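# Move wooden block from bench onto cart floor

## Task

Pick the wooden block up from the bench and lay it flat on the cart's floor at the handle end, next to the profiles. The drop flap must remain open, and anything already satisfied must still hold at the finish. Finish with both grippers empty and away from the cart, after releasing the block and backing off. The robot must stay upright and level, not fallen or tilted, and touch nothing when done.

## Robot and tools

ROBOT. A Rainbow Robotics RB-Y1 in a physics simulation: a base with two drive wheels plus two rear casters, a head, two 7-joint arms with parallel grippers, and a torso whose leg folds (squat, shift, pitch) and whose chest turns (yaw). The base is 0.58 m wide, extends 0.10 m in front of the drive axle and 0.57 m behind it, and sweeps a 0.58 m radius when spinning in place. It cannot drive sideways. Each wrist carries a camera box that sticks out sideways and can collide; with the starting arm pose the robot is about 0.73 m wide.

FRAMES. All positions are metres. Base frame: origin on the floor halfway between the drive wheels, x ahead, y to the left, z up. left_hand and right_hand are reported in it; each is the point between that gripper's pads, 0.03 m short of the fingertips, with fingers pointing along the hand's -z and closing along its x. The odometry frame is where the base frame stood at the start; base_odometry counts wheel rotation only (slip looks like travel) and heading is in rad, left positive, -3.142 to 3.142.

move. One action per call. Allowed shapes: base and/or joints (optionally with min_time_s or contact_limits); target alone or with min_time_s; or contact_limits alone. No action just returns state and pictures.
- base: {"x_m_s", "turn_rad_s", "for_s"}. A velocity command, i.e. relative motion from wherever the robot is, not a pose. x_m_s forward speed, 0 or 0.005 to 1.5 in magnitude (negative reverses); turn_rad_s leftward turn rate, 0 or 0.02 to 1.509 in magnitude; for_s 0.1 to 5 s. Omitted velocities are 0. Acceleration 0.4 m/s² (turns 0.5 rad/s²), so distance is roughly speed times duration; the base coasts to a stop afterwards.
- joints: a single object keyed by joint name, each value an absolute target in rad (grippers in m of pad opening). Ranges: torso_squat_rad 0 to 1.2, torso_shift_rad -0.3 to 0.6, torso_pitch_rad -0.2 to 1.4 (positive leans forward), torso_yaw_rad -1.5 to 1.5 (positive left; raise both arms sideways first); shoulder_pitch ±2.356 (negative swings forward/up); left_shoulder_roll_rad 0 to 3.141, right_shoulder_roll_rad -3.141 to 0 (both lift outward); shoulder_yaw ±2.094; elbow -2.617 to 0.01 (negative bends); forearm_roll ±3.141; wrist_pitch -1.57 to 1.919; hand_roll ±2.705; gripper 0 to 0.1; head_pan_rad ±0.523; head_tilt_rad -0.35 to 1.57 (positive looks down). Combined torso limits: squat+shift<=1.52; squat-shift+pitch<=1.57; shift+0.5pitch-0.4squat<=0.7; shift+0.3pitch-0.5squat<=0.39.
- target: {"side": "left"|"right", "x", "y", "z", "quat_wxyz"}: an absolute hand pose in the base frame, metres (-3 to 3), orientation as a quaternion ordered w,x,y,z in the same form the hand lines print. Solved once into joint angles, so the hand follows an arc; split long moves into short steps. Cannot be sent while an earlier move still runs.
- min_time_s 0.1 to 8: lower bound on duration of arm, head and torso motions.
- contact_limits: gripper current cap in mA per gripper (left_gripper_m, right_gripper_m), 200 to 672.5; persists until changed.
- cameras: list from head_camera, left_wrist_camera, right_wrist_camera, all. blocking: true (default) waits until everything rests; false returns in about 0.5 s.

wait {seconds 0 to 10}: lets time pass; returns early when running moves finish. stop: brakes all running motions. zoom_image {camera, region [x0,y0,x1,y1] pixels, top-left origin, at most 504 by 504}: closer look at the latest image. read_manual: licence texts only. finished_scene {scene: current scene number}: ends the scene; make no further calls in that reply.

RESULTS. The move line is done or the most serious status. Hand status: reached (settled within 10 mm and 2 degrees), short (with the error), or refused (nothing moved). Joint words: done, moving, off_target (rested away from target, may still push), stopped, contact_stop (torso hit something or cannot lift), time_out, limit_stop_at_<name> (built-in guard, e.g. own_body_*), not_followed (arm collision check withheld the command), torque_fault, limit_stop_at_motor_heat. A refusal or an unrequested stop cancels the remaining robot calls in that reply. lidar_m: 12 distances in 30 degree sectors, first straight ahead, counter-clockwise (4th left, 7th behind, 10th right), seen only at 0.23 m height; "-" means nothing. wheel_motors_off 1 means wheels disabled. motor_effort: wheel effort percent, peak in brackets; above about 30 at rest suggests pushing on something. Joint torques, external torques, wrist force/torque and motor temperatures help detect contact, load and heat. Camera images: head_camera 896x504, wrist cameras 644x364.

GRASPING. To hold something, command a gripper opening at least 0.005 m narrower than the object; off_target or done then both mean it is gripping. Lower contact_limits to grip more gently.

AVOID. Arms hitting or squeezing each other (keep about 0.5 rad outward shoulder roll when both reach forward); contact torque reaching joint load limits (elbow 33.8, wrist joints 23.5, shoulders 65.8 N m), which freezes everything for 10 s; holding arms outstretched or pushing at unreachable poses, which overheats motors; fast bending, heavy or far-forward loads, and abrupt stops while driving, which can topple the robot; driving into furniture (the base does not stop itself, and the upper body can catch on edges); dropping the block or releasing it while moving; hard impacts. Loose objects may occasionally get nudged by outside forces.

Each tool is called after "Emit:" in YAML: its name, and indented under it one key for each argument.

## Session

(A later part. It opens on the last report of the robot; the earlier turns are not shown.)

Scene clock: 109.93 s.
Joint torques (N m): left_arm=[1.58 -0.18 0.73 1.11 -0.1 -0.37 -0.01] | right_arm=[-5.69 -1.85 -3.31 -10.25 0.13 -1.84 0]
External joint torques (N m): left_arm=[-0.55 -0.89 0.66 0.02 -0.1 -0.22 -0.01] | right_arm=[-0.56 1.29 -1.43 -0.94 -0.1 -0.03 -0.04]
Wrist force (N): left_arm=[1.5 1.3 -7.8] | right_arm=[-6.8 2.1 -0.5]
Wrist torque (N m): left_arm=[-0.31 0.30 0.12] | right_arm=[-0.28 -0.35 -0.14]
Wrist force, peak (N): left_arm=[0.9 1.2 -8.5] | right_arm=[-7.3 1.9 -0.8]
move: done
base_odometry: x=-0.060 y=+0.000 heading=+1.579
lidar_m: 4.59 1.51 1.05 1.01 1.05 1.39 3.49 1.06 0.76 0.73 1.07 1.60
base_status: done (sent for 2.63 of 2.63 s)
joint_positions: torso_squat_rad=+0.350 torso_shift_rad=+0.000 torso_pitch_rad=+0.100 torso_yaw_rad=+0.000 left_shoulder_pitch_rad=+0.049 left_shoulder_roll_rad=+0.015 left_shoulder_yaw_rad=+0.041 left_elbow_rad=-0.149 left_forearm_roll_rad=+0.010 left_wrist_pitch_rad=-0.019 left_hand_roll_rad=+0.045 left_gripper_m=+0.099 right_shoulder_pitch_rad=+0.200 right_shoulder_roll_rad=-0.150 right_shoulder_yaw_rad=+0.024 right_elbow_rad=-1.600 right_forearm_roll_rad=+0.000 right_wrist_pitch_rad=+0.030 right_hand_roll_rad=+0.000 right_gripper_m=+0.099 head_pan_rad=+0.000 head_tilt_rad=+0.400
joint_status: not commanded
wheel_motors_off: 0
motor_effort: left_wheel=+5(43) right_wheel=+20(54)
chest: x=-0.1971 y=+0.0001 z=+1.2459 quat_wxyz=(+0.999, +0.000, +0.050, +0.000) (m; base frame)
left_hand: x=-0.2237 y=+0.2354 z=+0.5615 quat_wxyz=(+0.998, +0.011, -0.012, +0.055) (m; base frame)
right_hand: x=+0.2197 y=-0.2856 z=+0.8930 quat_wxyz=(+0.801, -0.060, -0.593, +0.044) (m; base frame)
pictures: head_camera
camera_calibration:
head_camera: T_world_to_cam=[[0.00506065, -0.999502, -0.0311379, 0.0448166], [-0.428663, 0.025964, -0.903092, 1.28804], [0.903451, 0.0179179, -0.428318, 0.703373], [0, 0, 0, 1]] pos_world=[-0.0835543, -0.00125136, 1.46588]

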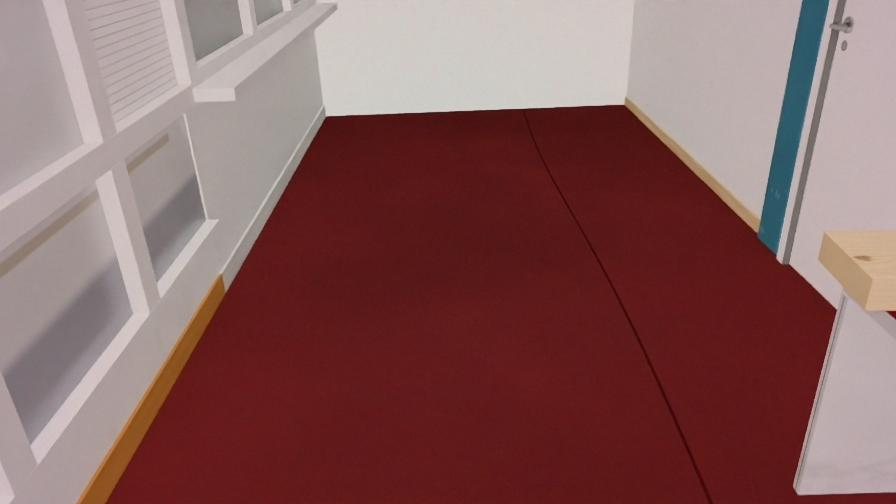

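Emit:
move:
  base: {"x_m_s": 0.4, "for_s": 3.4}

Emit:
move:
  base: {"turn_rad_s": -0.6, "for_s": 2.632}
  joints: {"head_tilt_rad": 0.7}
  cameras: ["head_camera"]

Emit:
zoom_image:
  camera: "head_camera"
  region: [400, 50, 896, 330]

Scene clock: 116.43 s.
Joint torques (N m): left_arm=[2.09 -0.16 0.93 1.08 -0.01 -0.38 0.02] | right_arm=[-4.99 -1.93 -3.34 -10.16 0.05 -1.83 0]
External joint torques (N m): left_arm=[-0.04 -0.87 0.86 -0.02 -0.02 -0.22 0.02] | right_arm=[0.14 1.21 -1.46 -0.85 -0.18 -0.02 -0.05]
Wrist force (N): left_arm=[0.4 1.6 -7.6] | right_arm=[-7.0 1.6 -0.7]
Wrist torque (N m): left_arm=[-0.35 0.15 0.09] | right_arm=[-0.17 -0.40 -0.11]
Wrist force, peak (N): left_arm=[0.8 0.9 -8.6] | right_arm=[-7.5 1.9 -0.8]
move: done
base_odometry: x=-0.073 y=+1.360 heading=+1.581
lidar_m: 4.27 1.58 1.11 1.06 1.09 1.46 3.71 1.40 1.19 0.90 1.51 2.01
base_status: done (sent for 3.4 of 3.4 s)
joint_positions: torso_squat_rad=+0.350 torso_shift_rad=+0.000 torso_pitch_rad=+0.100 torso_yaw_rad=+0.000 left_shoulder_pitch_rad=+0.049 left_shoulder_roll_rad=+0.015 left_shoulder_yaw_rad=+0.041 left_elbow_rad=-0.149 left_forearm_roll_rad=+0.010 left_wrist_pitch_rad=-0.019 left_hand_roll_rad=+0.045 left_gripper_m=+0.099 right_shoulder_pitch_rad=+0.200 right_shoulder_roll_rad=-0.150 right_shoulder_yaw_rad=+0.024 right_elbow_rad=-1.600 right_forearm_roll_rad=+0.000 right_wrist_pitch_rad=+0.030 right_hand_roll_rad=+0.000 right_gripper_m=+0.099 head_pan_rad=+0.000 head_tilt_rad=+0.400
joint_status: not commanded
wheel_motors_off: 0
motor_effort: left_wheel=+17(45) right_wheel=-15(50)
chest: x=-0.1971 y=+0.0001 z=+1.2459 quat_wxyz=(+0.999, +0.000, +0.050, +0.000) (m; base frame)
left_hand: x=-0.2237 y=+0.2354 z=+0.5615 quat_wxyz=(+0.998, +0.011, -0.012, +0.055) (m; base frame)
right_hand: x=+0.2198 y=-0.2856 z=+0.8931 quat_wxyz=(+0.801, -0.060, -0.593, +0.044) (m; base frame)
pictures: none

Scene clock: 120.60 s.
Joint torques (N m): left_arm=[2.04 0.06 1.13 1.28 -0.09 -0.37 0.08] | right_arm=[-5.63 -1.59 -3.45 -10.21 0.14 -1.86 0.22]
External joint torques (N m): left_arm=[-0.09 -0.64 1.07 0.18 -0.09 -0.22 0.09] | right_arm=[-0.5 1.56 -1.57 -0.89 -0.09 -0.05 0.17]
Wrist force (N): left_arm=[0.4 1.2 -7.9] | right_arm=[-6.8 1.4 -0.7]
Wrist torque (N m): left_arm=[-0.27 0.15 0.08] | right_arm=[-0.18 -0.36 -0.14]
Wrist force, peak (N): left_arm=[0.4 1.3 -8.5] | right_arm=[-7.4 1.9 -0.8]
move: done
base_odometry: x=-0.073 y=+1.360 heading=+0.001
lidar_m: 0.89 1.49 1.96 4.26 1.59 1.12 1.07 1.11 1.46 3.47 1.40 1.16
base_status: done (sent for 2.63 of 2.63 s)
joint_positions: torso_squat_rad=+0.350 torso_shift_rad=+0.000 torso_pitch_rad=+0.100 torso_yaw_rad=+0.000 left_shoulder_pitch_rad=+0.049 left_shoulder_roll_rad=+0.015 left_shoulder_yaw_rad=+0.041 left_elbow_rad=-0.149 left_forearm_roll_rad=+0.010 left_wrist_pitch_rad=-0.019 left_hand_roll_rad=+0.045 left_gripper_m=+0.099 right_shoulder_pitch_rad=+0.200 right_shoulder_roll_rad=-0.150 right_shoulder_yaw_rad=+0.024 right_elbow_rad=-1.600 right_forearm_roll_rad=+0.000 right_wrist_pitch_rad=+0.030 right_hand_roll_rad=+0.000 right_gripper_m=+0.099 head_pan_rad=+0.000 head_tilt_rad=+0.700
joint_status: all done
wheel_motors_off: 0
motor_effort: left_wheel=+22(44) right_wheel=+2(50)
chest: x=-0.1971 y=+0.0001 z=+1.2459 quat_wxyz=(+0.999, +0.000, +0.050, +0.000) (m; base frame)
left_hand: x=-0.2237 y=+0.2354 z=+0.5615 quat_wxyz=(+0.998, +0.011, -0.012, +0.055) (m; base frame)
right_hand: x=+0.2198 y=-0.2856 z=+0.8931 quat_wxyz=(+0.801, -0.060, -0.593, +0.044) (m; base frame)
pictures: head_camera
camera_calibration:
head_camera: T_world_to_cam=[[-0.00443799, -0.999504, -0.0311733, 0.0434], [-0.676446, 0.0259595, -0.736035, 1.00862], [0.736479, 0.0178205, -0.676226, 1.03512], [0, 0, 0, 1]] pos_world=[-0.0798736, -0.00125113, 1.44371]

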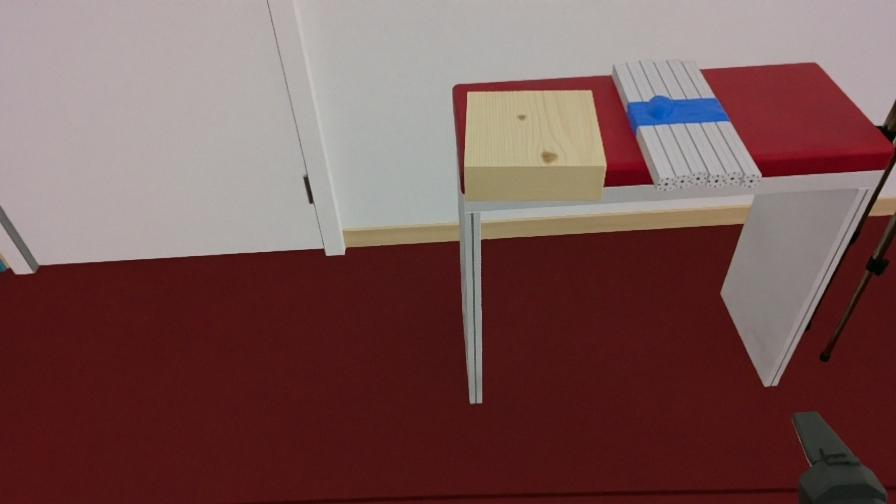

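Scaled by 1.016 from the camera's 896x504 image, which has a finer 1280x720 frame.

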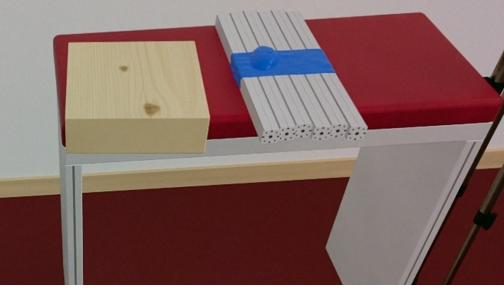

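Emit:
move:
  joints: {"torso_squat_rad": 0.8, "torso_pitch_rad": 0.3, "head_tilt_rad": 0.5, "head_pan_rad": -0.2}

Emit:
move:
  target: {"side": "right", "x": 0.42, "y": -0.125, "z": 0.787, "quat_wxyz": [0.7071, 0, -0.7071, 0]}
  min_time_s: 3
  cameras: ["head_camera", "right_wrist_camera"]

Scene clock: 162.43 s.
Joint torques (N m): left_arm=[6.21 -0.15 0.92 3.42 0.02 0.11 0.07] | right_arm=[-1 -1.75 -3.25 -9.13 0.05 -1.85 0.17]
External joint torques (N m): left_arm=[-1.34 -0.92 0.81 0.21 0.01 -0.13 0.06] | right_arm=[-0.19 1.41 -1.32 -0.77 -0.17 -0.17 0.12]
Wrist force (N): left_arm=[1.7 0.7 -7.4] | right_arm=[-5.6 1.5 -2.0]
Wrist torque (N m): left_arm=[-0.25 0.21 0.09] | right_arm=[-0.19 -0.28 -0.11]
Wrist force, peak (N): left_arm=[0.3 1.1 -9.0] | right_arm=[-7.3 2.1 -0.9]
move: done
base_odometry: x=-0.073 y=+1.360 heading=+0.001
lidar_m: 0.87 1.48 1.97 4.26 1.61 1.11 1.06 1.10 1.46 3.46 1.41 1.18
base_status: not commanded
joint_positions: torso_squat_rad=+0.800 torso_shift_rad=+0.000 torso_pitch_rad=+0.300 torso_yaw_rad=+0.000 left_shoulder_pitch_rad=+0.049 left_shoulder_roll_rad=+0.015 left_shoulder_yaw_rad=+0.041 left_elbow_rad=-0.149 left_forearm_roll_rad=+0.010 left_wrist_pitch_rad=-0.019 left_hand_roll_rad=+0.045 left_gripper_m=+0.099 right_shoulder_pitch_rad=+0.200 right_shoulder_roll_rad=-0.150 right_shoulder_yaw_rad=+0.024 right_elbow_rad=-1.600 right_forearm_roll_rad=+0.000 right_wrist_pitch_rad=+0.030 right_hand_roll_rad=+0.000 right_gripper_m=+0.099 head_pan_rad=-0.200 head_tilt_rad=+0.500
joint_status: all done
wheel_motors_off: 0
motor_effort: left_wheel=+21(23) right_wheel=+3(5)
chest: x=-0.1366 y=+0.0001 z=+1.0638 quat_wxyz=(+0.989, +0.000, +0.149, +0.000) (m; base frame)
left_hand: x=-0.2986 y=+0.2354 z=+0.3983 quat_wxyz=(+0.995, +0.017, +0.088, +0.053) (m; base frame)
right_hand: x=+0.2019 y=-0.2856 z=+0.6352 quat_wxyz=(+0.857, -0.056, -0.511, +0.050) (m; base frame)
pictures: none

Scene clock: 165.77 s.
Joint torques (N m): left_arm=[6.41 -0.22 0.86 3.39 -0.02 -0.04 0.02] | right_arm=[-15.18 2.77 0.99 -9.74 0.4 -1.44 0.28]
External joint torques (N m): left_arm=[-1.14 -0.99 0.74 0.18 -0.03 -0.28 0.01] | right_arm=[-2.22 1.92 0.97 -0.28 -0.34 -0.27 0.23]
Wrist force (N): left_arm=[1.9 0.9 -7.7] | right_arm=[-7.4 0.5 1.3]
Wrist torque (N m): left_arm=[-0.25 0.24 0.12] | right_arm=[-0.11 -0.42 -0.16]
Wrist force, peak (N): left_arm=[1.2 1.3 -8.4] | right_arm=[-7.6 0.6 1.6]
move: done
base_odometry: x=-0.073 y=+1.360 heading=+0.001
lidar_m: 0.88 1.49 1.97 4.26 1.61 1.11 1.06 1.10 1.45 3.48 1.40 1.16
base_status: not commanded
joint_positions: torso_squat_rad=+0.800 torso_shift_rad=+0.000 torso_pitch_rad=+0.300 torso_yaw_rad=+0.000 left_shoulder_pitch_rad=+0.049 left_shoulder_roll_rad=+0.015 left_shoulder_yaw_rad=+0.041 left_elbow_rad=-0.149 left_forearm_roll_rad=+0.010 left_wrist_pitch_rad=-0.019 left_hand_roll_rad=+0.045 left_gripper_m=+0.099 right_shoulder_pitch_rad=-0.484 right_shoulder_roll_rad=+0.000 right_shoulder_yaw_rad=+0.151 right_elbow_rad=-1.189 right_forearm_roll_rad=-0.952 right_wrist_pitch_rad=-0.380 right_hand_roll_rad=+0.905 right_gripper_m=+0.099 head_pan_rad=-0.200 head_tilt_rad=+0.500
joint_status: all done
wheel_motors_off: 0
motor_effort: left_wheel=+21(22) right_wheel=+2(4)
chest: x=-0.1366 y=+0.0001 z=+1.0638 quat_wxyz=(+0.989, +0.000, +0.149, +0.000) (m; base frame)
left_hand: x=-0.2986 y=+0.2354 z=+0.3983 quat_wxyz=(+0.995, +0.017, +0.088, +0.053) (m; base frame)
right_hand: x=+0.4199 y=-0.1253 z=+0.7864 quat_wxyz=(+0.705, +0.002, -0.709, +0.002) (m; base frame)
right_hand_status: reached (checked arc, planned for 3.0 s): 1 mm and 0.5 deg off.
pictures: head_camera, right_wrist_camera
camera_calibration:
head_camera: T_world_to_cam=[[-0.194179, -0.980582, 0.0274601, -0.0460911], [-0.66328, 0.110619, -0.740151, 0.938235], [0.72274, -0.161935, -0.67188, 0.824785], [0, 0, 0, 1]] pos_world=[0.0172567, -0.0154202, 1.24986]
right_wrist_camera: T_world_to_cam=[[0.0321088, -0.0282219, -0.999086, 0.767487], [-0.511712, 0.858193, -0.0406875, 0.3815], [0.858557, 0.51255, 0.0131141, -0.234374], [0, 0, 0, 1]] pos_world=[0.371798, -0.185612, 0.785382]

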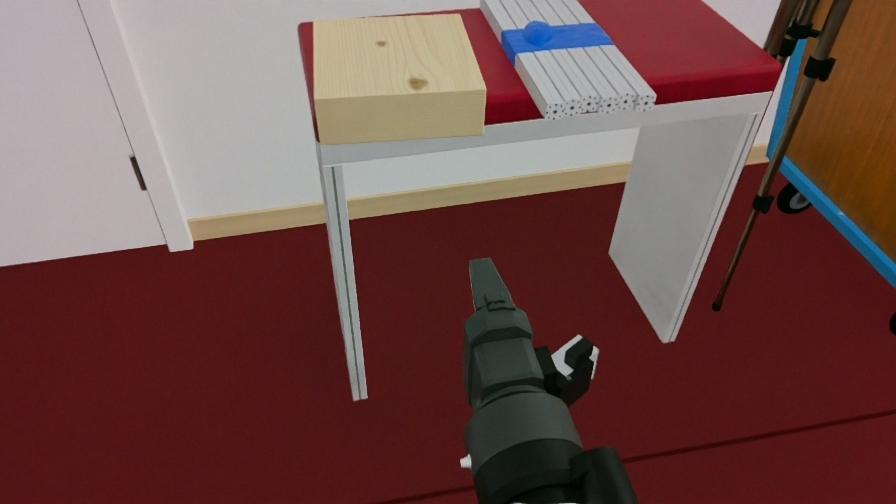

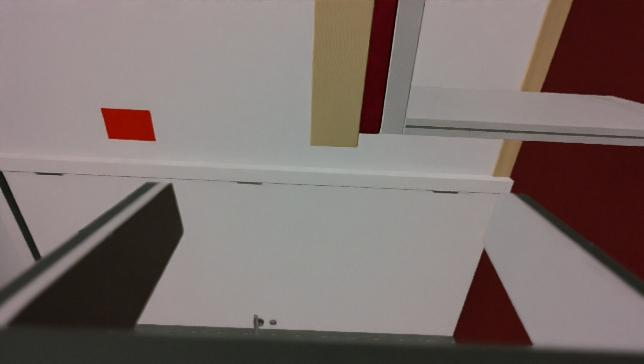

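Emit:
zoom_image:
  camera: "right_wrist_camera"
  region: [250, 0, 450, 180]

Emit:
move:
  base: {"x_m_s": 0.2, "for_s": 1.0}
  cameras: ["head_camera", "right_wrist_camera"]

Emit:
zoom_image:
  camera: "right_wrist_camera"
  region: [250, 0, 450, 180]

Emit:
zoom_image:
  camera: "head_camera"
  region: [250, 0, 700, 260]

Scaled by 2.520 from the camera's 644x364 image, which has a finer 1265x715 frame.

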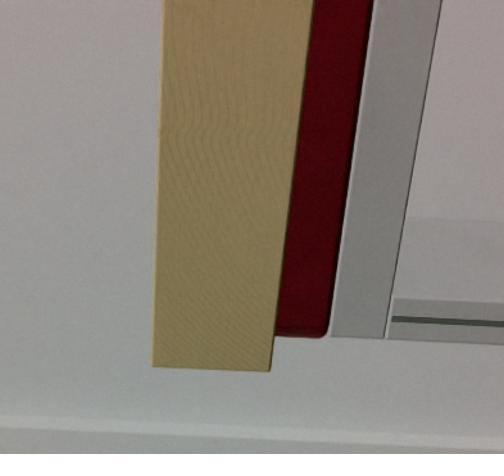

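Scene clock: 172.80 s.
Joint torques (N m): left_arm=[7 0.07 1.1 3.37 -0.06 0.13 0] | right_arm=[-13.87 2.51 0.76 -10.07 0.43 -1.4 0.18]
External joint torques (N m): left_arm=[-0.55 -0.69 0.98 0.16 -0.06 -0.11 -0.01] | right_arm=[-0.91 1.67 0.74 -0.61 -0.31 -0.23 0.13]
Wrist force (N): left_arm=[1.5 1.3 -7.2] | right_arm=[-7.4 0.6 0.9]
Wrist torque (N m): left_arm=[-0.31 0.23 0.11] | right_arm=[-0.12 -0.42 -0.14]
Wrist force, peak (N): left_arm=[1.9 2.0 -8.6] | right_arm=[-7.8 0.6 1.4]
move: done
base_odometry: x=+0.127 y=+1.360 heading=+0.001
lidar_m: 0.67 1.30 1.73 4.24 1.90 1.33 1.25 1.32 1.71 2.30 1.03 1.03
base_status: done (sent for 1 of 1 s)
joint_positions: torso_squat_rad=+0.800 torso_shift_rad=+0.000 torso_pitch_rad=+0.300 torso_yaw_rad=+0.000 left_shoulder_pitch_rad=+0.049 left_shoulder_roll_rad=+0.015 left_shoulder_yaw_rad=+0.041 left_elbow_rad=-0.149 left_forearm_roll_rad=+0.010 left_wrist_pitch_rad=-0.019 left_hand_roll_rad=+0.045 left_gripper_m=+0.099 right_shoulder_pitch_rad=-0.484 right_shoulder_roll_rad=+0.000 right_shoulder_yaw_rad=+0.151 right_elbow_rad=-1.189 right_forearm_roll_rad=-0.952 right_wrist_pitch_rad=-0.380 right_hand_roll_rad=+0.905 right_gripper_m=+0.099 head_pan_rad=-0.200 head_tilt_rad=+0.500
joint_status: not commanded
wheel_motors_off: 0
motor_effort: left_wheel=-6(48) right_wheel=+9(41)
chest: x=-0.1365 y=+0.0001 z=+1.0638 quat_wxyz=(+0.989, +0.000, +0.149, +0.000) (m; base frame)
left_hand: x=-0.2986 y=+0.2354 z=+0.3983 quat_wxyz=(+0.995, +0.017, +0.088, +0.053) (m; base frame)
right_hand: x=+0.4200 y=-0.1253 z=+0.7864 quat_wxyz=(+0.705, +0.002, -0.709, +0.002) (m; base frame)
pictures: head_camera, right_wrist_camera
camera_calibration:
head_camera: T_world_to_cam=[[-0.194176, -0.980582, 0.0274876, -0.0461035], [-0.663386, 0.110619, -0.740056, 0.938111], [0.722644, -0.161936, -0.671984, 0.824777], [0, 0, 0, 1]] pos_world=[0.0173566, -0.0154202, 1.24976]
right_wrist_camera: T_world_to_cam=[[0.032108, -0.0282206, -0.999086, 0.767488], [-0.511712, 0.858193, -0.0406859, 0.381464], [0.858557, 0.51255, 0.0131141, -0.234511], [0, 0, 0, 1]] pos_world=[0.371898, -0.185512, 0.785382]

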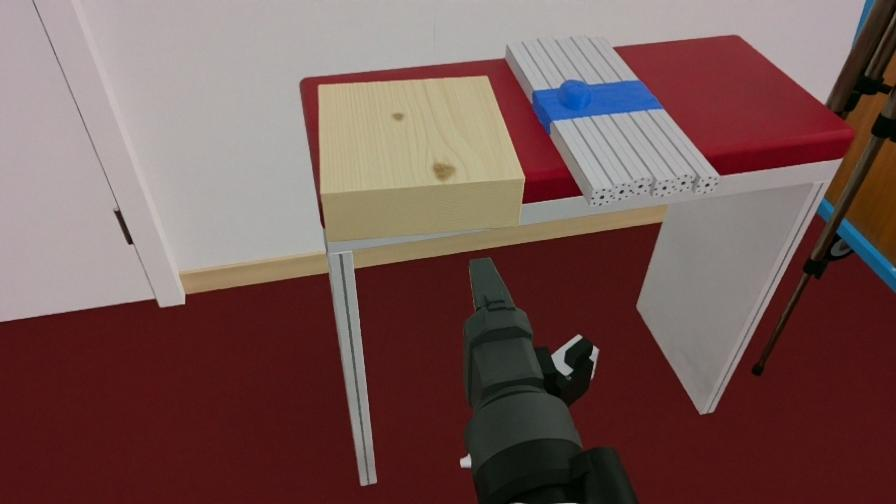

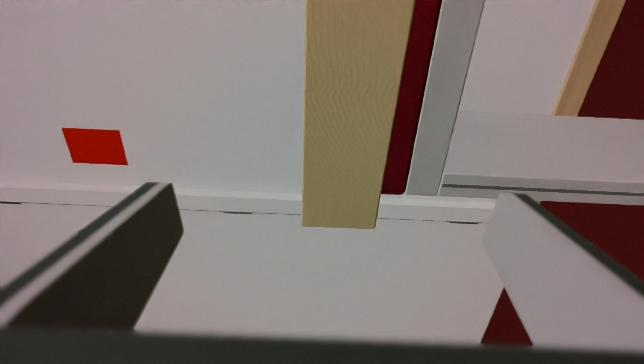

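Scaled by 2.520 from the camera's 644x364 image, which has a finer 1265x715 frame.

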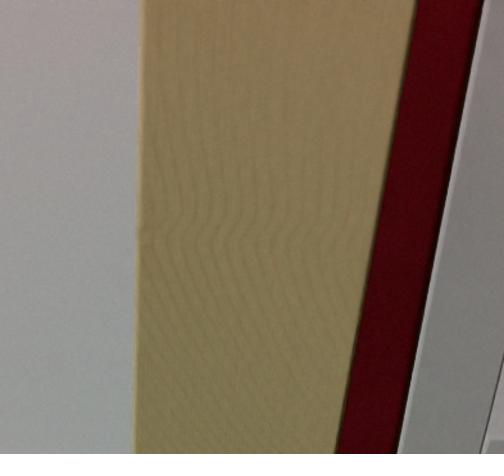

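Scaled by 1.120 from the camera's 896x504 image, which has a finer 1280x720 frame.

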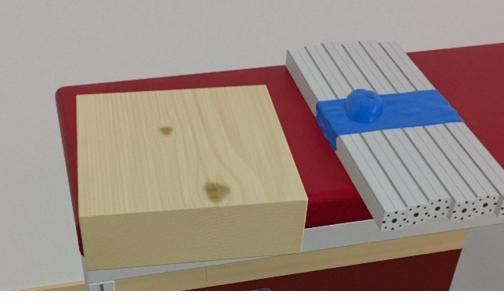

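Emit:
move:
  target: {"side": "right", "x": 0.42, "y": -0.095, "z": 0.773, "quat_wxyz": [0.7071, 0, -0.7071, 0]}

Emit:
move:
  base: {"x_m_s": 0.15, "for_s": 1.0}
  cameras: ["head_camera", "right_wrist_camera"]

Emit:
zoom_image:
  camera: "head_camera"
  region: [250, 50, 700, 310]

Scene clock: 183.83 s.
Joint torques (N m): left_arm=[6.84 -0.15 0.79 3.49 -0.04 0.09 -0.01] | right_arm=[-14.93 2.21 -0.14 -9.72 0.91 -1.1 0.06]
External joint torques (N m): left_arm=[-0.71 -0.92 0.67 0.28 -0.04 -0.15 -0.02] | right_arm=[-1.31 0.72 0.1 -0.64 -0.02 0.03 0.01]
Wrist force (N): left_arm=[1.7 1.3 -8.0] | right_arm=[-7.6 0.8 1.0]
Wrist torque (N m): left_arm=[-0.31 0.22 0.05] | right_arm=[-0.14 -0.43 -0.13]
Wrist force, peak (N): left_arm=[2.4 1.2 -8.3] | right_arm=[-8.3 1.7 2.0]
move: done
base_odometry: x=+0.127 y=+1.360 heading=+0.001
lidar_m: 0.68 1.30 1.73 4.24 1.91 1.33 1.26 1.31 1.73 2.30 1.03 1.04
base_status: not commanded
joint_positions: torso_squat_rad=+0.800 torso_shift_rad=+0.000 torso_pitch_rad=+0.300 torso_yaw_rad=+0.000 left_shoulder_pitch_rad=+0.049 left_shoulder_roll_rad=+0.015 left_shoulder_yaw_rad=+0.041 left_elbow_rad=-0.149 left_forearm_roll_rad=+0.010 left_wrist_pitch_rad=-0.019 left_hand_roll_rad=+0.045 left_gripper_m=+0.099 right_shoulder_pitch_rad=-0.557 right_shoulder_roll_rad=+0.000 right_shoulder_yaw_rad=+0.266 right_elbow_rad=-1.050 right_forearm_roll_rad=-1.053 right_wrist_pitch_rad=-0.518 right_hand_roll_rad=+0.933 right_gripper_m=+0.099 head_pan_rad=-0.200 head_tilt_rad=+0.500
joint_status: all done
wheel_motors_off: 0
motor_effort: left_wheel=-8(8) right_wheel=+9(10)
chest: x=-0.1365 y=+0.0001 z=+1.0638 quat_wxyz=(+0.989, +0.000, +0.149, +0.000) (m; base frame)
left_hand: x=-0.2986 y=+0.2354 z=+0.3983 quat_wxyz=(+0.995, +0.017, +0.088, +0.053) (m; base frame)
right_hand: x=+0.4197 y=-0.0955 z=+0.7728 quat_wxyz=(+0.707, +0.000, -0.707, +0.001) (m; base frame)
right_hand_status: reached (checked arc, planned for 0.4 s): 1 mm and 0.1 deg off.
pictures: none

Scene clock: 185.53 s.
Joint torques (N m): left_arm=[6.81 0.22 0.74 3.38 -0.12 0.08 0.04] | right_arm=[-14.53 2.26 -0.36 -9.74 0.99 -1.16 0.16]
External joint torques (N m): left_arm=[-0.74 -0.55 0.63 0.17 -0.12 -0.17 0.03] | right_arm=[-0.91 0.77 -0.11 -0.66 0.06 -0.03 0.12]
Wrist force (N): left_arm=[2.1 1.3 -7.4] | right_arm=[-7.2 0.7 1.5]
Wrist torque (N m): left_arm=[-0.30 0.25 0.06] | right_arm=[-0.14 -0.40 -0.15]
Wrist force, peak (N): left_arm=[2.3 0.9 -8.6] | right_arm=[-7.9 1.4 1.6]
move: done
base_odometry: x=+0.277 y=+1.360 heading=+0.000
lidar_m: 0.52 1.17 1.52 3.73 2.13 1.50 1.40 1.45 1.93 1.63 0.92 1.01
base_status: done (sent for 1 of 1 s)
joint_positions: torso_squat_rad=+0.800 torso_shift_rad=+0.000 torso_pitch_rad=+0.300 torso_yaw_rad=+0.000 left_shoulder_pitch_rad=+0.049 left_shoulder_roll_rad=+0.015 left_shoulder_yaw_rad=+0.041 left_elbow_rad=-0.149 left_forearm_roll_rad=+0.010 left_wrist_pitch_rad=-0.019 left_hand_roll_rad=+0.045 left_gripper_m=+0.099 right_shoulder_pitch_rad=-0.557 right_shoulder_roll_rad=+0.000 right_shoulder_yaw_rad=+0.266 right_elbow_rad=-1.050 right_forearm_roll_rad=-1.053 right_wrist_pitch_rad=-0.518 right_hand_roll_rad=+0.933 right_gripper_m=+0.099 head_pan_rad=-0.200 head_tilt_rad=+0.500
joint_status: not commanded
wheel_motors_off: 0
motor_effort: left_wheel=-10(25) right_wheel=+9(33)
chest: x=-0.1365 y=+0.0001 z=+1.0638 quat_wxyz=(+0.989, +0.000, +0.150, +0.000) (m; base frame)
left_hand: x=-0.2986 y=+0.2354 z=+0.3983 quat_wxyz=(+0.995, +0.017, +0.088, +0.053) (m; base frame)
right_hand: x=+0.4198 y=-0.0955 z=+0.7728 quat_wxyz=(+0.707, +0.000, -0.707, +0.001) (m; base frame)
pictures: head_camera, right_wrist_camera
camera_calibration:
head_camera: T_world_to_cam=[[-0.194164, -0.980584, 0.0275008, -0.0461202], [-0.663389, 0.110602, -0.740056, 0.93811], [0.722645, -0.161936, -0.671983, 0.824777], [0, 0, 0, 1]] pos_world=[0.0173566, -0.0154203, 1.24976]
right_wrist_camera: T_world_to_cam=[[0.0260973, -0.0299111, -0.999212, 0.7571], [-0.50873, 0.860041, -0.039032, 0.352967], [0.860531, 0.509347, 0.00722808, -0.245975], [0, 0, 0, 1]] pos_world=[0.371475, -0.155634, 0.772058]

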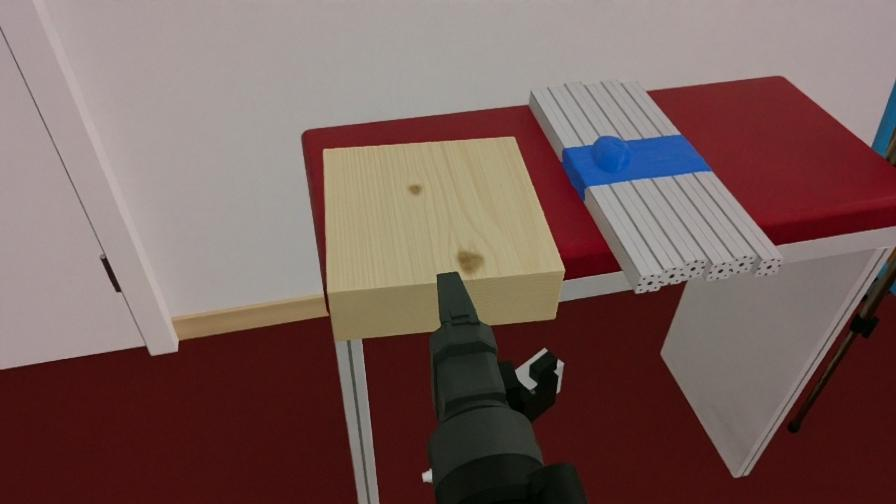

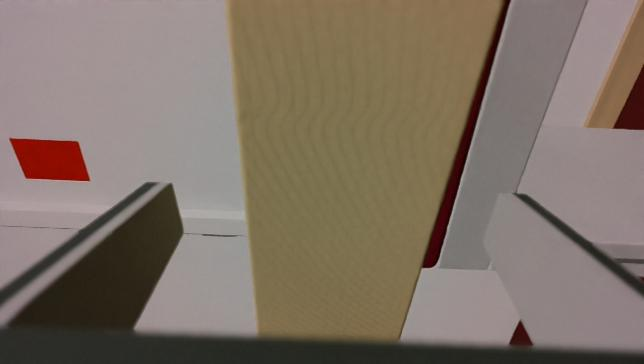

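Scaled by 1.120 from the camera's 896x504 image, which has a finer 1280x720 frame.

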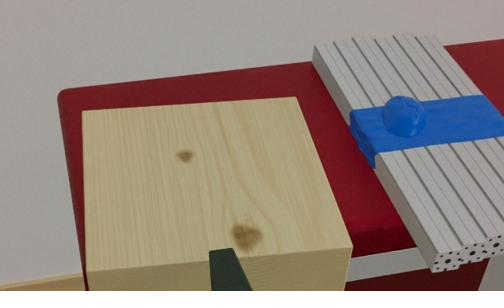

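Emit:
move:
  base: {"x_m_s": 0.1, "for_s": 0.55}
  cameras: ["head_camera", "right_wrist_camera"]

Emit:
zoom_image:
  camera: "head_camera"
  region: [250, 150, 700, 410]

Scene clock: 188.43 s.
Joint torques (N m): left_arm=[6.96 0.19 0.96 3.45 -0.12 -0.06 0.05] | right_arm=[-14.46 2.4 -0.34 -9.81 0.81 -1.2 0.26]
External joint torques (N m): left_arm=[-0.59 -0.58 0.85 0.24 -0.12 -0.31 0.04] | right_arm=[-0.83 0.91 -0.1 -0.73 -0.12 -0.07 0.21]
Wrist force (N): left_arm=[2.3 1.2 -7.7] | right_arm=[-7.8 0.7 1.2]
Wrist torque (N m): left_arm=[-0.28 0.30 0.08] | right_arm=[-0.15 -0.48 -0.13]
Wrist force, peak (N): left_arm=[1.7 0.7 -8.2] | right_arm=[-7.8 1.0 1.8]
move: done
base_odometry: x=+0.334 y=+1.360 heading=-0.001
lidar_m: 0.47 1.10 1.47 3.55 2.21 1.56 1.46 1.50 1.99 1.35 0.89 1.01
base_status: done (sent for 0.57 of 0.57 s)
joint_positions: torso_squat_rad=+0.800 torso_shift_rad=+0.000 torso_pitch_rad=+0.300 torso_yaw_rad=+0.000 left_shoulder_pitch_rad=+0.049 left_shoulder_roll_rad=+0.015 left_shoulder_yaw_rad=+0.041 left_elbow_rad=-0.149 left_forearm_roll_rad=+0.010 left_wrist_pitch_rad=-0.019 left_hand_roll_rad=+0.045 left_gripper_m=+0.099 right_shoulder_pitch_rad=-0.557 right_shoulder_roll_rad=+0.000 right_shoulder_yaw_rad=+0.266 right_elbow_rad=-1.050 right_forearm_roll_rad=-1.053 right_wrist_pitch_rad=-0.518 right_hand_roll_rad=+0.933 right_gripper_m=+0.099 head_pan_rad=-0.200 head_tilt_rad=+0.500
joint_status: not commanded
wheel_motors_off: 0
motor_effort: left_wheel=-10(26) right_wheel=+9(35)
chest: x=-0.1365 y=+0.0001 z=+1.0638 quat_wxyz=(+0.989, +0.000, +0.150, +0.000) (m; base frame)
left_hand: x=-0.2986 y=+0.2354 z=+0.3983 quat_wxyz=(+0.995, +0.017, +0.088, +0.053) (m; base frame)
right_hand: x=+0.4198 y=-0.0955 z=+0.7728 quat_wxyz=(+0.707, +0.001, -0.707, +0.001) (m; base frame)
pictures: head_camera, right_wrist_camera
camera_calibration:
head_camera: T_world_to_cam=[[-0.194164, -0.980584, 0.0275008, -0.0461202], [-0.663389, 0.110602, -0.740056, 0.93811], [0.722645, -0.161936, -0.671983, 0.824777], [0, 0, 0, 1]] pos_world=[0.0173566, -0.0154203, 1.24976]
right_wrist_camera: T_world_to_cam=[[0.0261837, -0.029861, -0.999211, 0.757175], [-0.508726, 0.860043, -0.0390329, 0.35297], [0.86053, 0.509347, 0.00732807, -0.246053], [0, 0, 0, 1]] pos_world=[0.371475, -0.155633, 0.772158]

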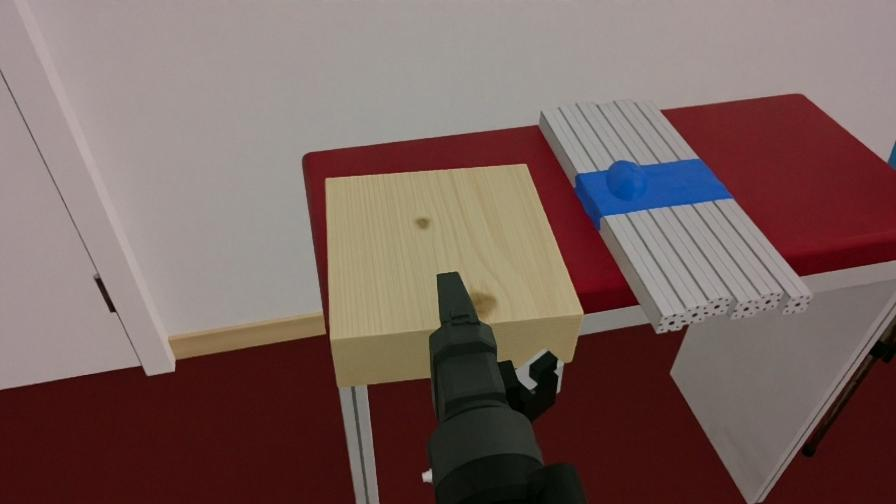

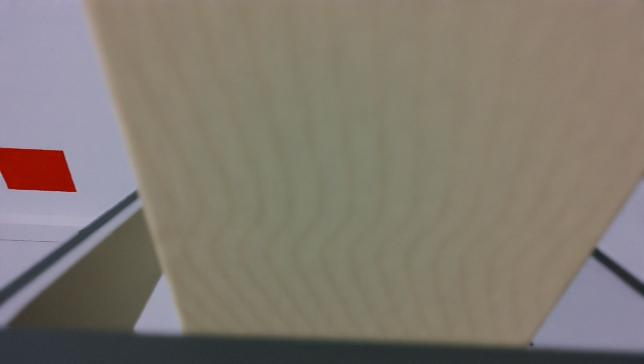

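Scaled by 1.120 from the camera's 896x504 image, which has a finer 1280x720 frame.

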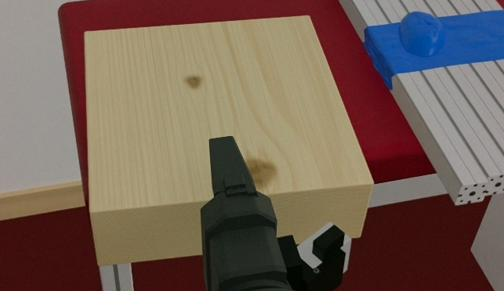

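Emit:
move:
  target: {"side": "right", "x": 0.434, "y": -0.0955, "z": 0.767, "quat_wxyz": [0.7071, 0, -0.7071, 0]}
  cameras: ["head_camera", "right_wrist_camera"]

Scene clock: 193.20 s.
Joint torques (N m): left_arm=[6.47 0.11 0.79 3.39 -0.13 0.07 0.04] | right_arm=[-16.35 1.07 0.08 -9.36 0.97 -1.28 -0.06]
External joint torques (N m): left_arm=[-1.08 -0.66 0.68 0.18 -0.13 -0.17 0.03] | right_arm=[-1.65 0.22 0.55 -0.57 0.03 -0.04 -0.11]
Wrist force (N): left_arm=[2.3 1.2 -7.8] | right_arm=[-7.5 0.6 1.5]
Wrist torque (N m): left_arm=[-0.30 0.31 0.05] | right_arm=[-0.12 -0.43 0.06]
Wrist force, peak (N): left_arm=[2.0 0.7 -8.5] | right_arm=[-8.2 0.3 1.3]
move: done
base_odometry: x=+0.334 y=+1.360 heading=-0.001
lidar_m: 0.46 1.12 1.45 3.55 2.22 1.55 1.46 1.53 2.00 1.34 0.88 1.00
base_status: not commanded
joint_positions: torso_squat_rad=+0.800 torso_shift_rad=+0.000 torso_pitch_rad=+0.300 torso_yaw_rad=+0.000 left_shoulder_pitch_rad=+0.049 left_shoulder_roll_rad=+0.015 left_shoulder_yaw_rad=+0.041 left_elbow_rad=-0.149 left_forearm_roll_rad=+0.010 left_wrist_pitch_rad=-0.019 left_hand_roll_rad=+0.045 left_gripper_m=+0.099 right_shoulder_pitch_rad=-0.642 right_shoulder_roll_rad=-0.012 right_shoulder_yaw_rad=+0.277 right_elbow_rad=-0.920 right_forearm_roll_rad=-1.037 right_wrist_pitch_rad=-0.560 right_hand_roll_rad=+0.856 right_gripper_m=+0.099 head_pan_rad=-0.200 head_tilt_rad=+0.500
joint_status: all done
wheel_motors_off: 0
motor_effort: left_wheel=-9(10) right_wheel=+10(11)
chest: x=-0.1365 y=+0.0001 z=+1.0638 quat_wxyz=(+0.989, +0.000, +0.149, +0.000) (m; base frame)
left_hand: x=-0.2986 y=+0.2354 z=+0.3983 quat_wxyz=(+0.995, +0.017, +0.088, +0.053) (m; base frame)
right_hand: x=+0.4338 y=-0.0958 z=+0.7671 quat_wxyz=(+0.708, +0.000, -0.706, +0.000) (m; base frame)
right_hand_status: reached (checked arc, planned for 0.4 s): 0 mm and 0.1 deg off.
pictures: head_camera, right_wrist_camera
camera_calibration:
head_camera: T_world_to_cam=[[-0.194176, -0.980582, 0.0274876, -0.0461035], [-0.663386, 0.110619, -0.740056, 0.938111], [0.722644, -0.161936, -0.671984, 0.824777], [0, 0, 0, 1]] pos_world=[0.0173566, -0.0154202, 1.24976]
right_wrist_camera: T_world_to_cam=[[0.0243691, -0.0293118, -0.999273, 0.751937], [-0.50661, 0.861354, -0.0376208, 0.358214], [0.861831, 0.507158, 0.00614079, -0.257842], [0, 0, 0, 1]] pos_world=[0.385367, -0.155742, 0.76645]

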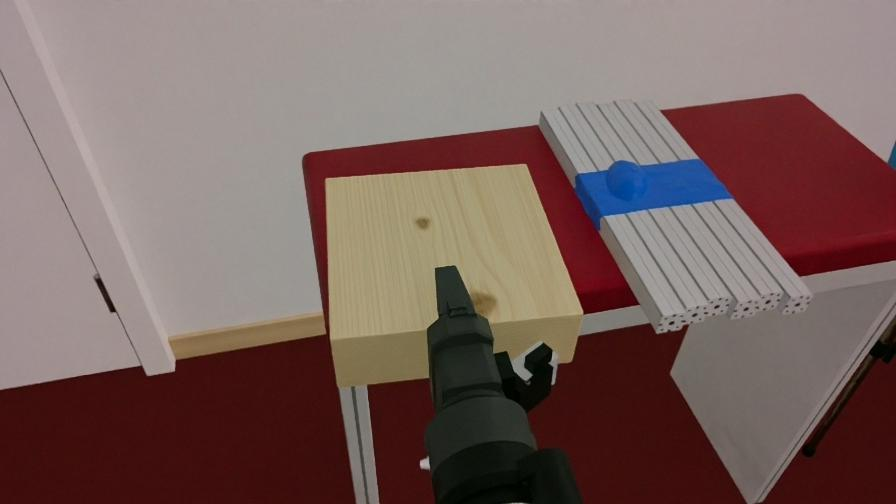

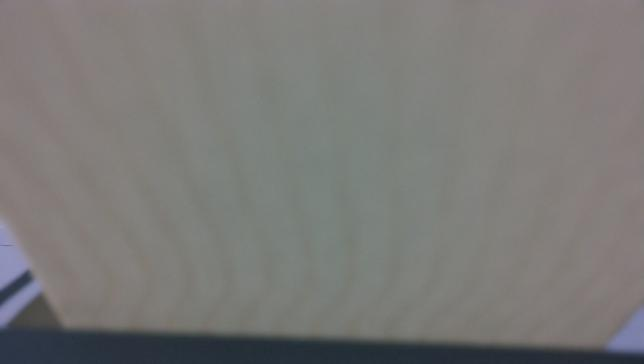

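Emit:
move:
  joints: {"right_gripper_m": 0.05}

Scene clock: 195.37 s.
Joint torques (N m): left_arm=[6.64 -0.23 0.81 3.45 -0.15 0.01 -0.1] | right_arm=[-15.22 0.76 0.22 -8.12 0.89 -0.71 -0.02]
External joint torques (N m): left_arm=[-0.9 -0.99 0.7 0.24 -0.15 -0.23 -0.11] | right_arm=[-0.5 -0.09 0.69 0.67 -0.05 0.54 -0.07]
Wrist force (N): left_arm=[1.8 0.3 -6.9] | right_arm=[-3.3 0.3 2.9]
Wrist torque (N m): left_arm=[-0.19 0.26 0.07] | right_arm=[-0.10 -0.78 -0.10]
Wrist force, peak (N): left_arm=[2.3 0.9 -9.0] | right_arm=[-7.8 1.2 1.7]
move: off_target
base_odometry: x=+0.334 y=+1.360 heading=-0.001
lidar_m: 0.46 1.10 1.46 3.55 2.22 1.56 1.47 1.53 2.00 1.36 0.89 1.02
base_status: not commanded
joint_positions: torso_squat_rad=+0.800 torso_shift_rad=+0.000 torso_pitch_rad=+0.300 torso_yaw_rad=+0.000 left_shoulder_pitch_rad=+0.049 left_shoulder_roll_rad=+0.015 left_shoulder_yaw_rad=+0.041 left_elbow_rad=-0.149 left_forearm_roll_rad=+0.010 left_wrist_pitch_rad=-0.019 left_hand_roll_rad=+0.045 left_gripper_m=+0.099 right_shoulder_pitch_rad=-0.642 right_shoulder_roll_rad=-0.012 right_shoulder_yaw_rad=+0.277 right_elbow_rad=-0.920 right_forearm_roll_rad=-1.037 right_wrist_pitch_rad=-0.560 right_hand_roll_rad=+0.856 right_gripper_m=+0.075 head_pan_rad=-0.200 head_tilt_rad=+0.500
joint_status: right_gripper_m off_target (ended at +0.075, target +0.050)
wheel_motors_off: 0
motor_effort: left_wheel=-9(10) right_wheel=+9(10)
chest: x=-0.1365 y=+0.0001 z=+1.0638 quat_wxyz=(+0.989, +0.000, +0.149, +0.000) (m; base frame)
left_hand: x=-0.2986 y=+0.2354 z=+0.3983 quat_wxyz=(+0.995, +0.017, +0.088, +0.053) (m; base frame)
right_hand: x=+0.4339 y=-0.0957 z=+0.7674 quat_wxyz=(+0.708, +0.000, -0.707, +0.000) (m; base frame)
pictures: none

Emit:
move:
  target: {"side": "right", "x": 0.434, "y": -0.0955, "z": 0.80, "quat_wxyz": [0.7071, 0, -0.7071, 0]}
  min_time_s: 2
  cameras: ["head_camera"]

Scene clock: 199.30 s.
Joint torques (N m): left_arm=[6.4 -0.02 0.95 3.35 -0.14 0.06 0.05] | right_arm=[-24.23 3.32 -2.2 -21.24 2.88 -3.88 0.26]
External joint torques (N m): left_arm=[-1.17 -0.79 0.83 0.14 -0.14 -0.19 0.04] | right_arm=[-10.08 1.98 -1.96 -11.82 1.98 -2.95 0.21]
Wrist force (N): left_arm=[2.3 1.3 -7.4] | right_arm=[-24.5 1.6 0.6]
Wrist torque (N m): left_arm=[-0.30 0.31 0.07] | right_arm=[-0.20 1.23 -0.22]
Wrist force, peak (N): left_arm=[2.1 1.1 -8.5] | right_arm=[-26.1 1.8 0.9]
move: done
base_odometry: x=+0.334 y=+1.360 heading=-0.001
lidar_m: 0.47 1.11 1.46 3.55 2.21 1.55 1.46 1.53 2.00 1.36 0.88 1.01
base_status: not commanded
joint_positions: torso_squat_rad=+0.800 torso_shift_rad=+0.000 torso_pitch_rad=+0.301 torso_yaw_rad=+0.000 left_shoulder_pitch_rad=+0.049 left_shoulder_roll_rad=+0.015 left_shoulder_yaw_rad=+0.041 left_elbow_rad=-0.149 left_forearm_roll_rad=+0.010 left_wrist_pitch_rad=-0.019 left_hand_roll_rad=+0.045 left_gripper_m=+0.099 right_shoulder_pitch_rad=-0.571 right_shoulder_roll_rad=+0.000 right_shoulder_yaw_rad=+0.236 right_elbow_rad=-1.128 right_forearm_roll_rad=-1.152 right_wrist_pitch_rad=-0.458 right_hand_roll_rad=+1.059 right_gripper_m=+0.074 head_pan_rad=-0.200 head_tilt_rad=+0.500
joint_status: all done
wheel_motors_off: 0
motor_effort: left_wheel=-9(10) right_wheel=+8(10)
chest: x=-0.1363 y=+0.0001 z=+1.0638 quat_wxyz=(+0.989, +0.000, +0.150, +0.000) (m; base frame)
left_hand: x=-0.2987 y=+0.2354 z=+0.3984 quat_wxyz=(+0.995, +0.017, +0.088, +0.053) (m; base frame)
right_hand: x=+0.4331 y=-0.0954 z=+0.7975 quat_wxyz=(+0.704, +0.003, -0.710, +0.002) (m; base frame)
right_hand_status: reached (checked arc, planned for 2.0 s): 3 mm and 0.6 deg off.
pictures: head_camera
camera_calibration:
head_camera: T_world_to_cam=[[-0.194165, -0.980581, 0.0275964, -0.0461787], [-0.663808, 0.110624, -0.739677, 0.937771], [0.72226, -0.161938, -0.672396, 0.825017], [0, 0, 0, 1]] pos_world=[0.0176564, -0.0154202, 1.24966]

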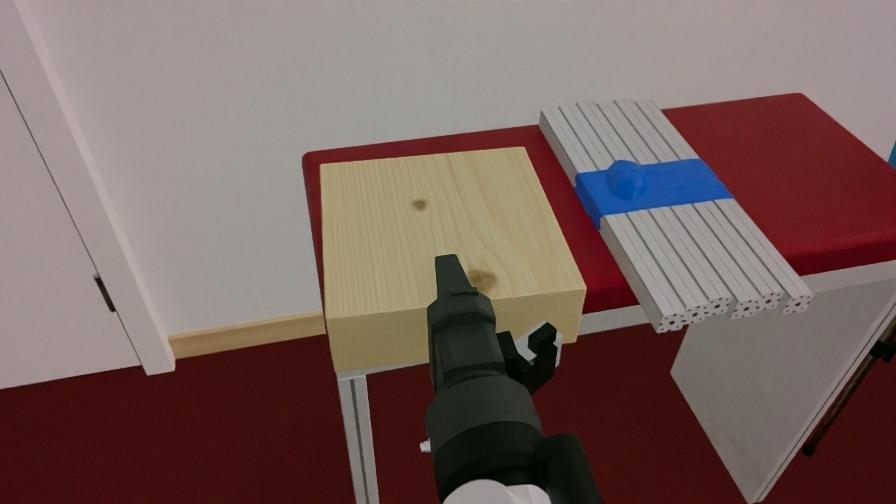

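Emit:
move:
  target: {"side": "right", "x": 0.42, "y": -0.0955, "z": 0.87, "quat_wxyz": [0.7071, 0, -0.7071, 0]}
  min_time_s: 2.5
  cameras: ["head_camera", "right_wrist_camera"]

Scene clock: 204.10 s.
Joint torques (N m): left_arm=[6.54 -0.1 0.97 3.37 -0.16 -0.01 -0.01] | right_arm=[-22.39 3.73 1.05 -22.52 2.9 1.52 0.32]
External joint torques (N m): left_arm=[-1.02 -0.87 0.86 0.15 -0.16 -0.25 -0.02] | right_arm=[-9.42 1.61 1.17 -12.51 2.09 1.08 0.28]
Wrist force (N): left_arm=[1.8 0.9 -7.2] | right_arm=[-24.4 1.1 0.6]
Wrist torque (N m): left_arm=[-0.26 0.24 0.12] | right_arm=[-0.12 1.18 -0.21]
Wrist force, peak (N): left_arm=[1.6 0.9 -8.5] | right_arm=[-25.7 1.4 1.2]
move: done
base_odometry: x=+0.334 y=+1.360 heading=-0.001
lidar_m: 0.47 1.11 1.44 3.55 2.23 1.56 1.46 1.53 1.99 1.35 0.90 1.00
base_status: not commanded
joint_positions: torso_squat_rad=+0.800 torso_shift_rad=+0.000 torso_pitch_rad=+0.301 torso_yaw_rad=+0.000 left_shoulder_pitch_rad=+0.049 left_shoulder_roll_rad=+0.015 left_shoulder_yaw_rad=+0.041 left_elbow_rad=-0.149 left_forearm_roll_rad=+0.010 left_wrist_pitch_rad=-0.019 left_hand_roll_rad=+0.045 left_gripper_m=+0.099 right_shoulder_pitch_rad=-0.464 right_shoulder_roll_rad=+0.000 right_shoulder_yaw_rad=+0.255 right_elbow_rad=-1.535 right_forearm_roll_rad=-1.804 right_wrist_pitch_rad=-0.423 right_hand_roll_rad=+1.803 right_gripper_m=+0.074 head_pan_rad=-0.200 head_tilt_rad=+0.500
joint_status: all done
wheel_motors_off: 0
motor_effort: left_wheel=-9(10) right_wheel=+8(11)
chest: x=-0.1363 y=+0.0001 z=+1.0638 quat_wxyz=(+0.989, +0.000, +0.150, +0.000) (m; base frame)
left_hand: x=-0.2987 y=+0.2354 z=+0.3984 quat_wxyz=(+0.995, +0.017, +0.088, +0.053) (m; base frame)
right_hand: x=+0.4195 y=-0.0959 z=+0.8671 quat_wxyz=(+0.705, +0.000, -0.709, +0.000) (m; base frame)
right_hand_status: reached (checked arc, planned for 2.5 s): 3 mm and 0.3 deg off.
pictures: head_camera, right_wrist_camera
camera_calibration:
head_camera: T_world_to_cam=[[-0.194165, -0.980581, 0.0275964, -0.0461787], [-0.663808, 0.110624, -0.739677, 0.937771], [0.72226, -0.161938, -0.672396, 0.825017], [0, 0, 0, 1]] pos_world=[0.0176564, -0.0154202, 1.24966]
right_wrist_camera: T_world_to_cam=[[0.0317493, -0.0290073, -0.999075, 0.848981], [-0.505308, 0.86196, -0.0410844, 0.35738], [0.862355, 0.506145, 0.012709, -0.252051], [0, 0, 0, 1]] pos_world=[0.37099, -0.155846, 0.866082]

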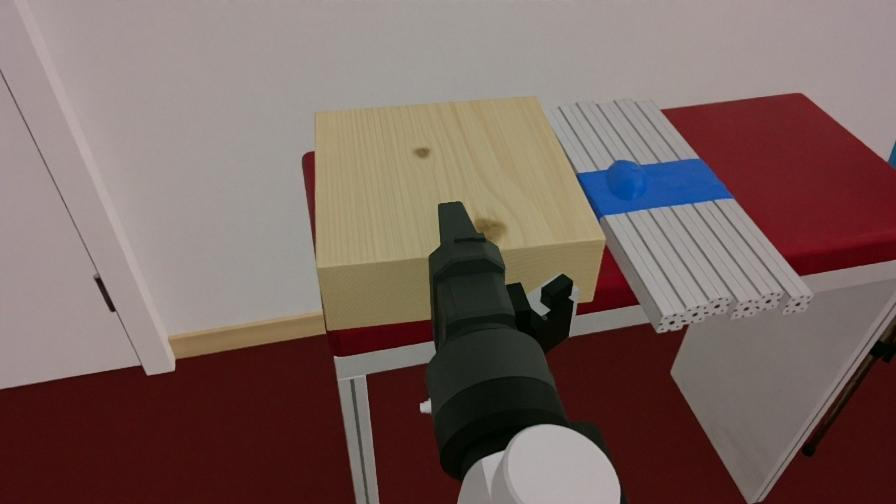

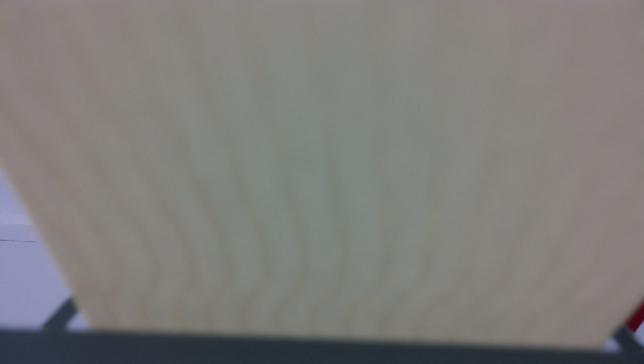

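Emit:
move:
  base: {"x_m_s": -0.25, "for_s": 1.75}

Emit:
move:
  base: {"turn_rad_s": -0.5, "for_s": 3.14}
  joints: {"head_pan_rad": 0.0}
  cameras: ["head_camera"]

Scene clock: 208.93 s.
Joint torques (N m): left_arm=[6.17 -0.03 0.77 3.51 -0.05 0.03 -0.03] | right_arm=[-24.02 3.94 0.12 -21.87 3.06 1.68 0.26]
External joint torques (N m): left_arm=[-1.39 -0.8 0.66 0.3 -0.05 -0.22 -0.04] | right_arm=[-11.05 1.81 0.24 -11.87 2.25 1.25 0.21]
Wrist force (N): left_arm=[1.4 1.5 -7.4] | right_arm=[-24.5 1.6 1.2]
Wrist torque (N m): left_arm=[-0.35 0.23 0.08] | right_arm=[-0.09 1.09 -0.20]
Wrist force, peak (N): left_arm=[2.3 1.4 -8.5] | right_arm=[-25.9 0.9 -0.6]
move: done
base_odometry: x=-0.108 y=+1.361 heading=-0.002
lidar_m: 0.91 1.52 2.05 4.25 1.56 1.08 1.00 1.07 1.40 3.31 1.42 1.20
base_status: done (sent for 1.77 of 1.77 s)
joint_positions: torso_squat_rad=+0.800 torso_shift_rad=+0.000 torso_pitch_rad=+0.301 torso_yaw_rad=+0.000 left_shoulder_pitch_rad=+0.049 left_shoulder_roll_rad=+0.015 left_shoulder_yaw_rad=+0.041 left_elbow_rad=-0.149 left_forearm_roll_rad=+0.010 left_wrist_pitch_rad=-0.019 left_hand_roll_rad=+0.045 left_gripper_m=+0.099 right_shoulder_pitch_rad=-0.464 right_shoulder_roll_rad=+0.000 right_shoulder_yaw_rad=+0.256 right_elbow_rad=-1.535 right_forearm_roll_rad=-1.804 right_wrist_pitch_rad=-0.423 right_hand_roll_rad=+1.803 right_gripper_m=+0.074 head_pan_rad=-0.200 head_tilt_rad=+0.500
joint_status: not commanded
wheel_motors_off: 0
motor_effort: left_wheel=-14(28) right_wheel=+16(48)
chest: x=-0.1362 y=+0.0001 z=+1.0638 quat_wxyz=(+0.989, +0.000, +0.150, +0.000) (m; base frame)
left_hand: x=-0.2988 y=+0.2354 z=+0.3984 quat_wxyz=(+0.995, +0.017, +0.088, +0.053) (m; base frame)
right_hand: x=+0.4195 y=-0.0960 z=+0.8669 quat_wxyz=(+0.705, +0.000, -0.709, +0.000) (m; base frame)
pictures: none

Scene clock: 213.40 s.
Joint torques (N m): left_arm=[6.25 -0.11 0.83 3.25 -0.07 0.05 -0.02] | right_arm=[-23.65 4.24 -0.04 -21.72 3.05 1.65 0.3]
External joint torques (N m): left_arm=[-1.32 -0.88 0.72 0.04 -0.07 -0.2 -0.03] | right_arm=[-10.69 2.11 0.08 -11.72 2.25 1.22 0.25]
Wrist force (N): left_arm=[2.2 1.0 -7.8] | right_arm=[-24.4 1.1 0.9]
Wrist torque (N m): left_arm=[-0.28 0.27 0.10] | right_arm=[-0.08 1.16 -0.19]
Wrist force, peak (N): left_arm=[1.7 1.1 -8.7] | right_arm=[-25.6 1.3 1.1]
move: done
base_odometry: x=-0.108 y=+1.361 heading=-1.568
lidar_m: 3.24 1.42 1.21 0.91 1.52 2.00 4.26 1.60 1.10 1.04 1.05 1.39
base_status: done (sent for 3.13 of 3.13 s)
joint_positions: torso_squat_rad=+0.800 torso_shift_rad=+0.000 torso_pitch_rad=+0.301 torso_yaw_rad=+0.000 left_shoulder_pitch_rad=+0.049 left_shoulder_roll_rad=+0.015 left_shoulder_yaw_rad=+0.041 left_elbow_rad=-0.149 left_forearm_roll_rad=+0.010 left_wrist_pitch_rad=-0.019 left_hand_roll_rad=+0.045 left_gripper_m=+0.099 right_shoulder_pitch_rad=-0.464 right_shoulder_roll_rad=+0.000 right_shoulder_yaw_rad=+0.256 right_elbow_rad=-1.535 right_forearm_roll_rad=-1.804 right_wrist_pitch_rad=-0.423 right_hand_roll_rad=+1.803 right_gripper_m=+0.074 head_pan_rad=+0.000 head_tilt_rad=+0.500
joint_status: all done
wheel_motors_off: 0
motor_effort: left_wheel=+16(52) right_wheel=+3(45)
chest: x=-0.1362 y=+0.0000 z=+1.0638 quat_wxyz=(+0.989, +0.000, +0.150, +0.000) (m; base frame)
left_hand: x=-0.2988 y=+0.2354 z=+0.3985 quat_wxyz=(+0.995, +0.017, +0.088, +0.053) (m; base frame)
right_hand: x=+0.4194 y=-0.0959 z=+0.8669 quat_wxyz=(+0.705, +0.000, -0.709, +0.000) (m; base frame)
pictures: head_camera
camera_calibration:
head_camera: T_world_to_cam=[[-0.0044561, -0.9995, -0.031312, 0.0379482], [-0.676969, 0.0260612, -0.73555, 0.931965], [0.735998, 0.0179196, -0.676746, 0.831054], [0, 0, 0, 1]] pos_world=[0.019426, -0.00125108, 1.24911]

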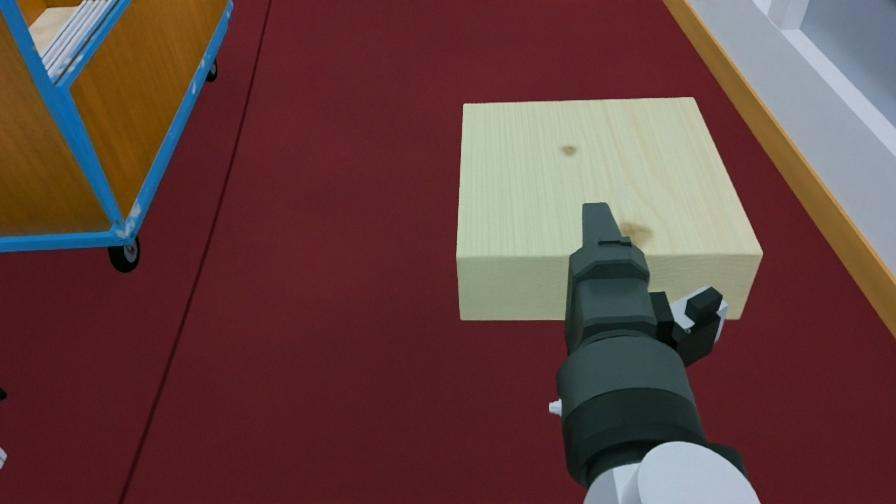

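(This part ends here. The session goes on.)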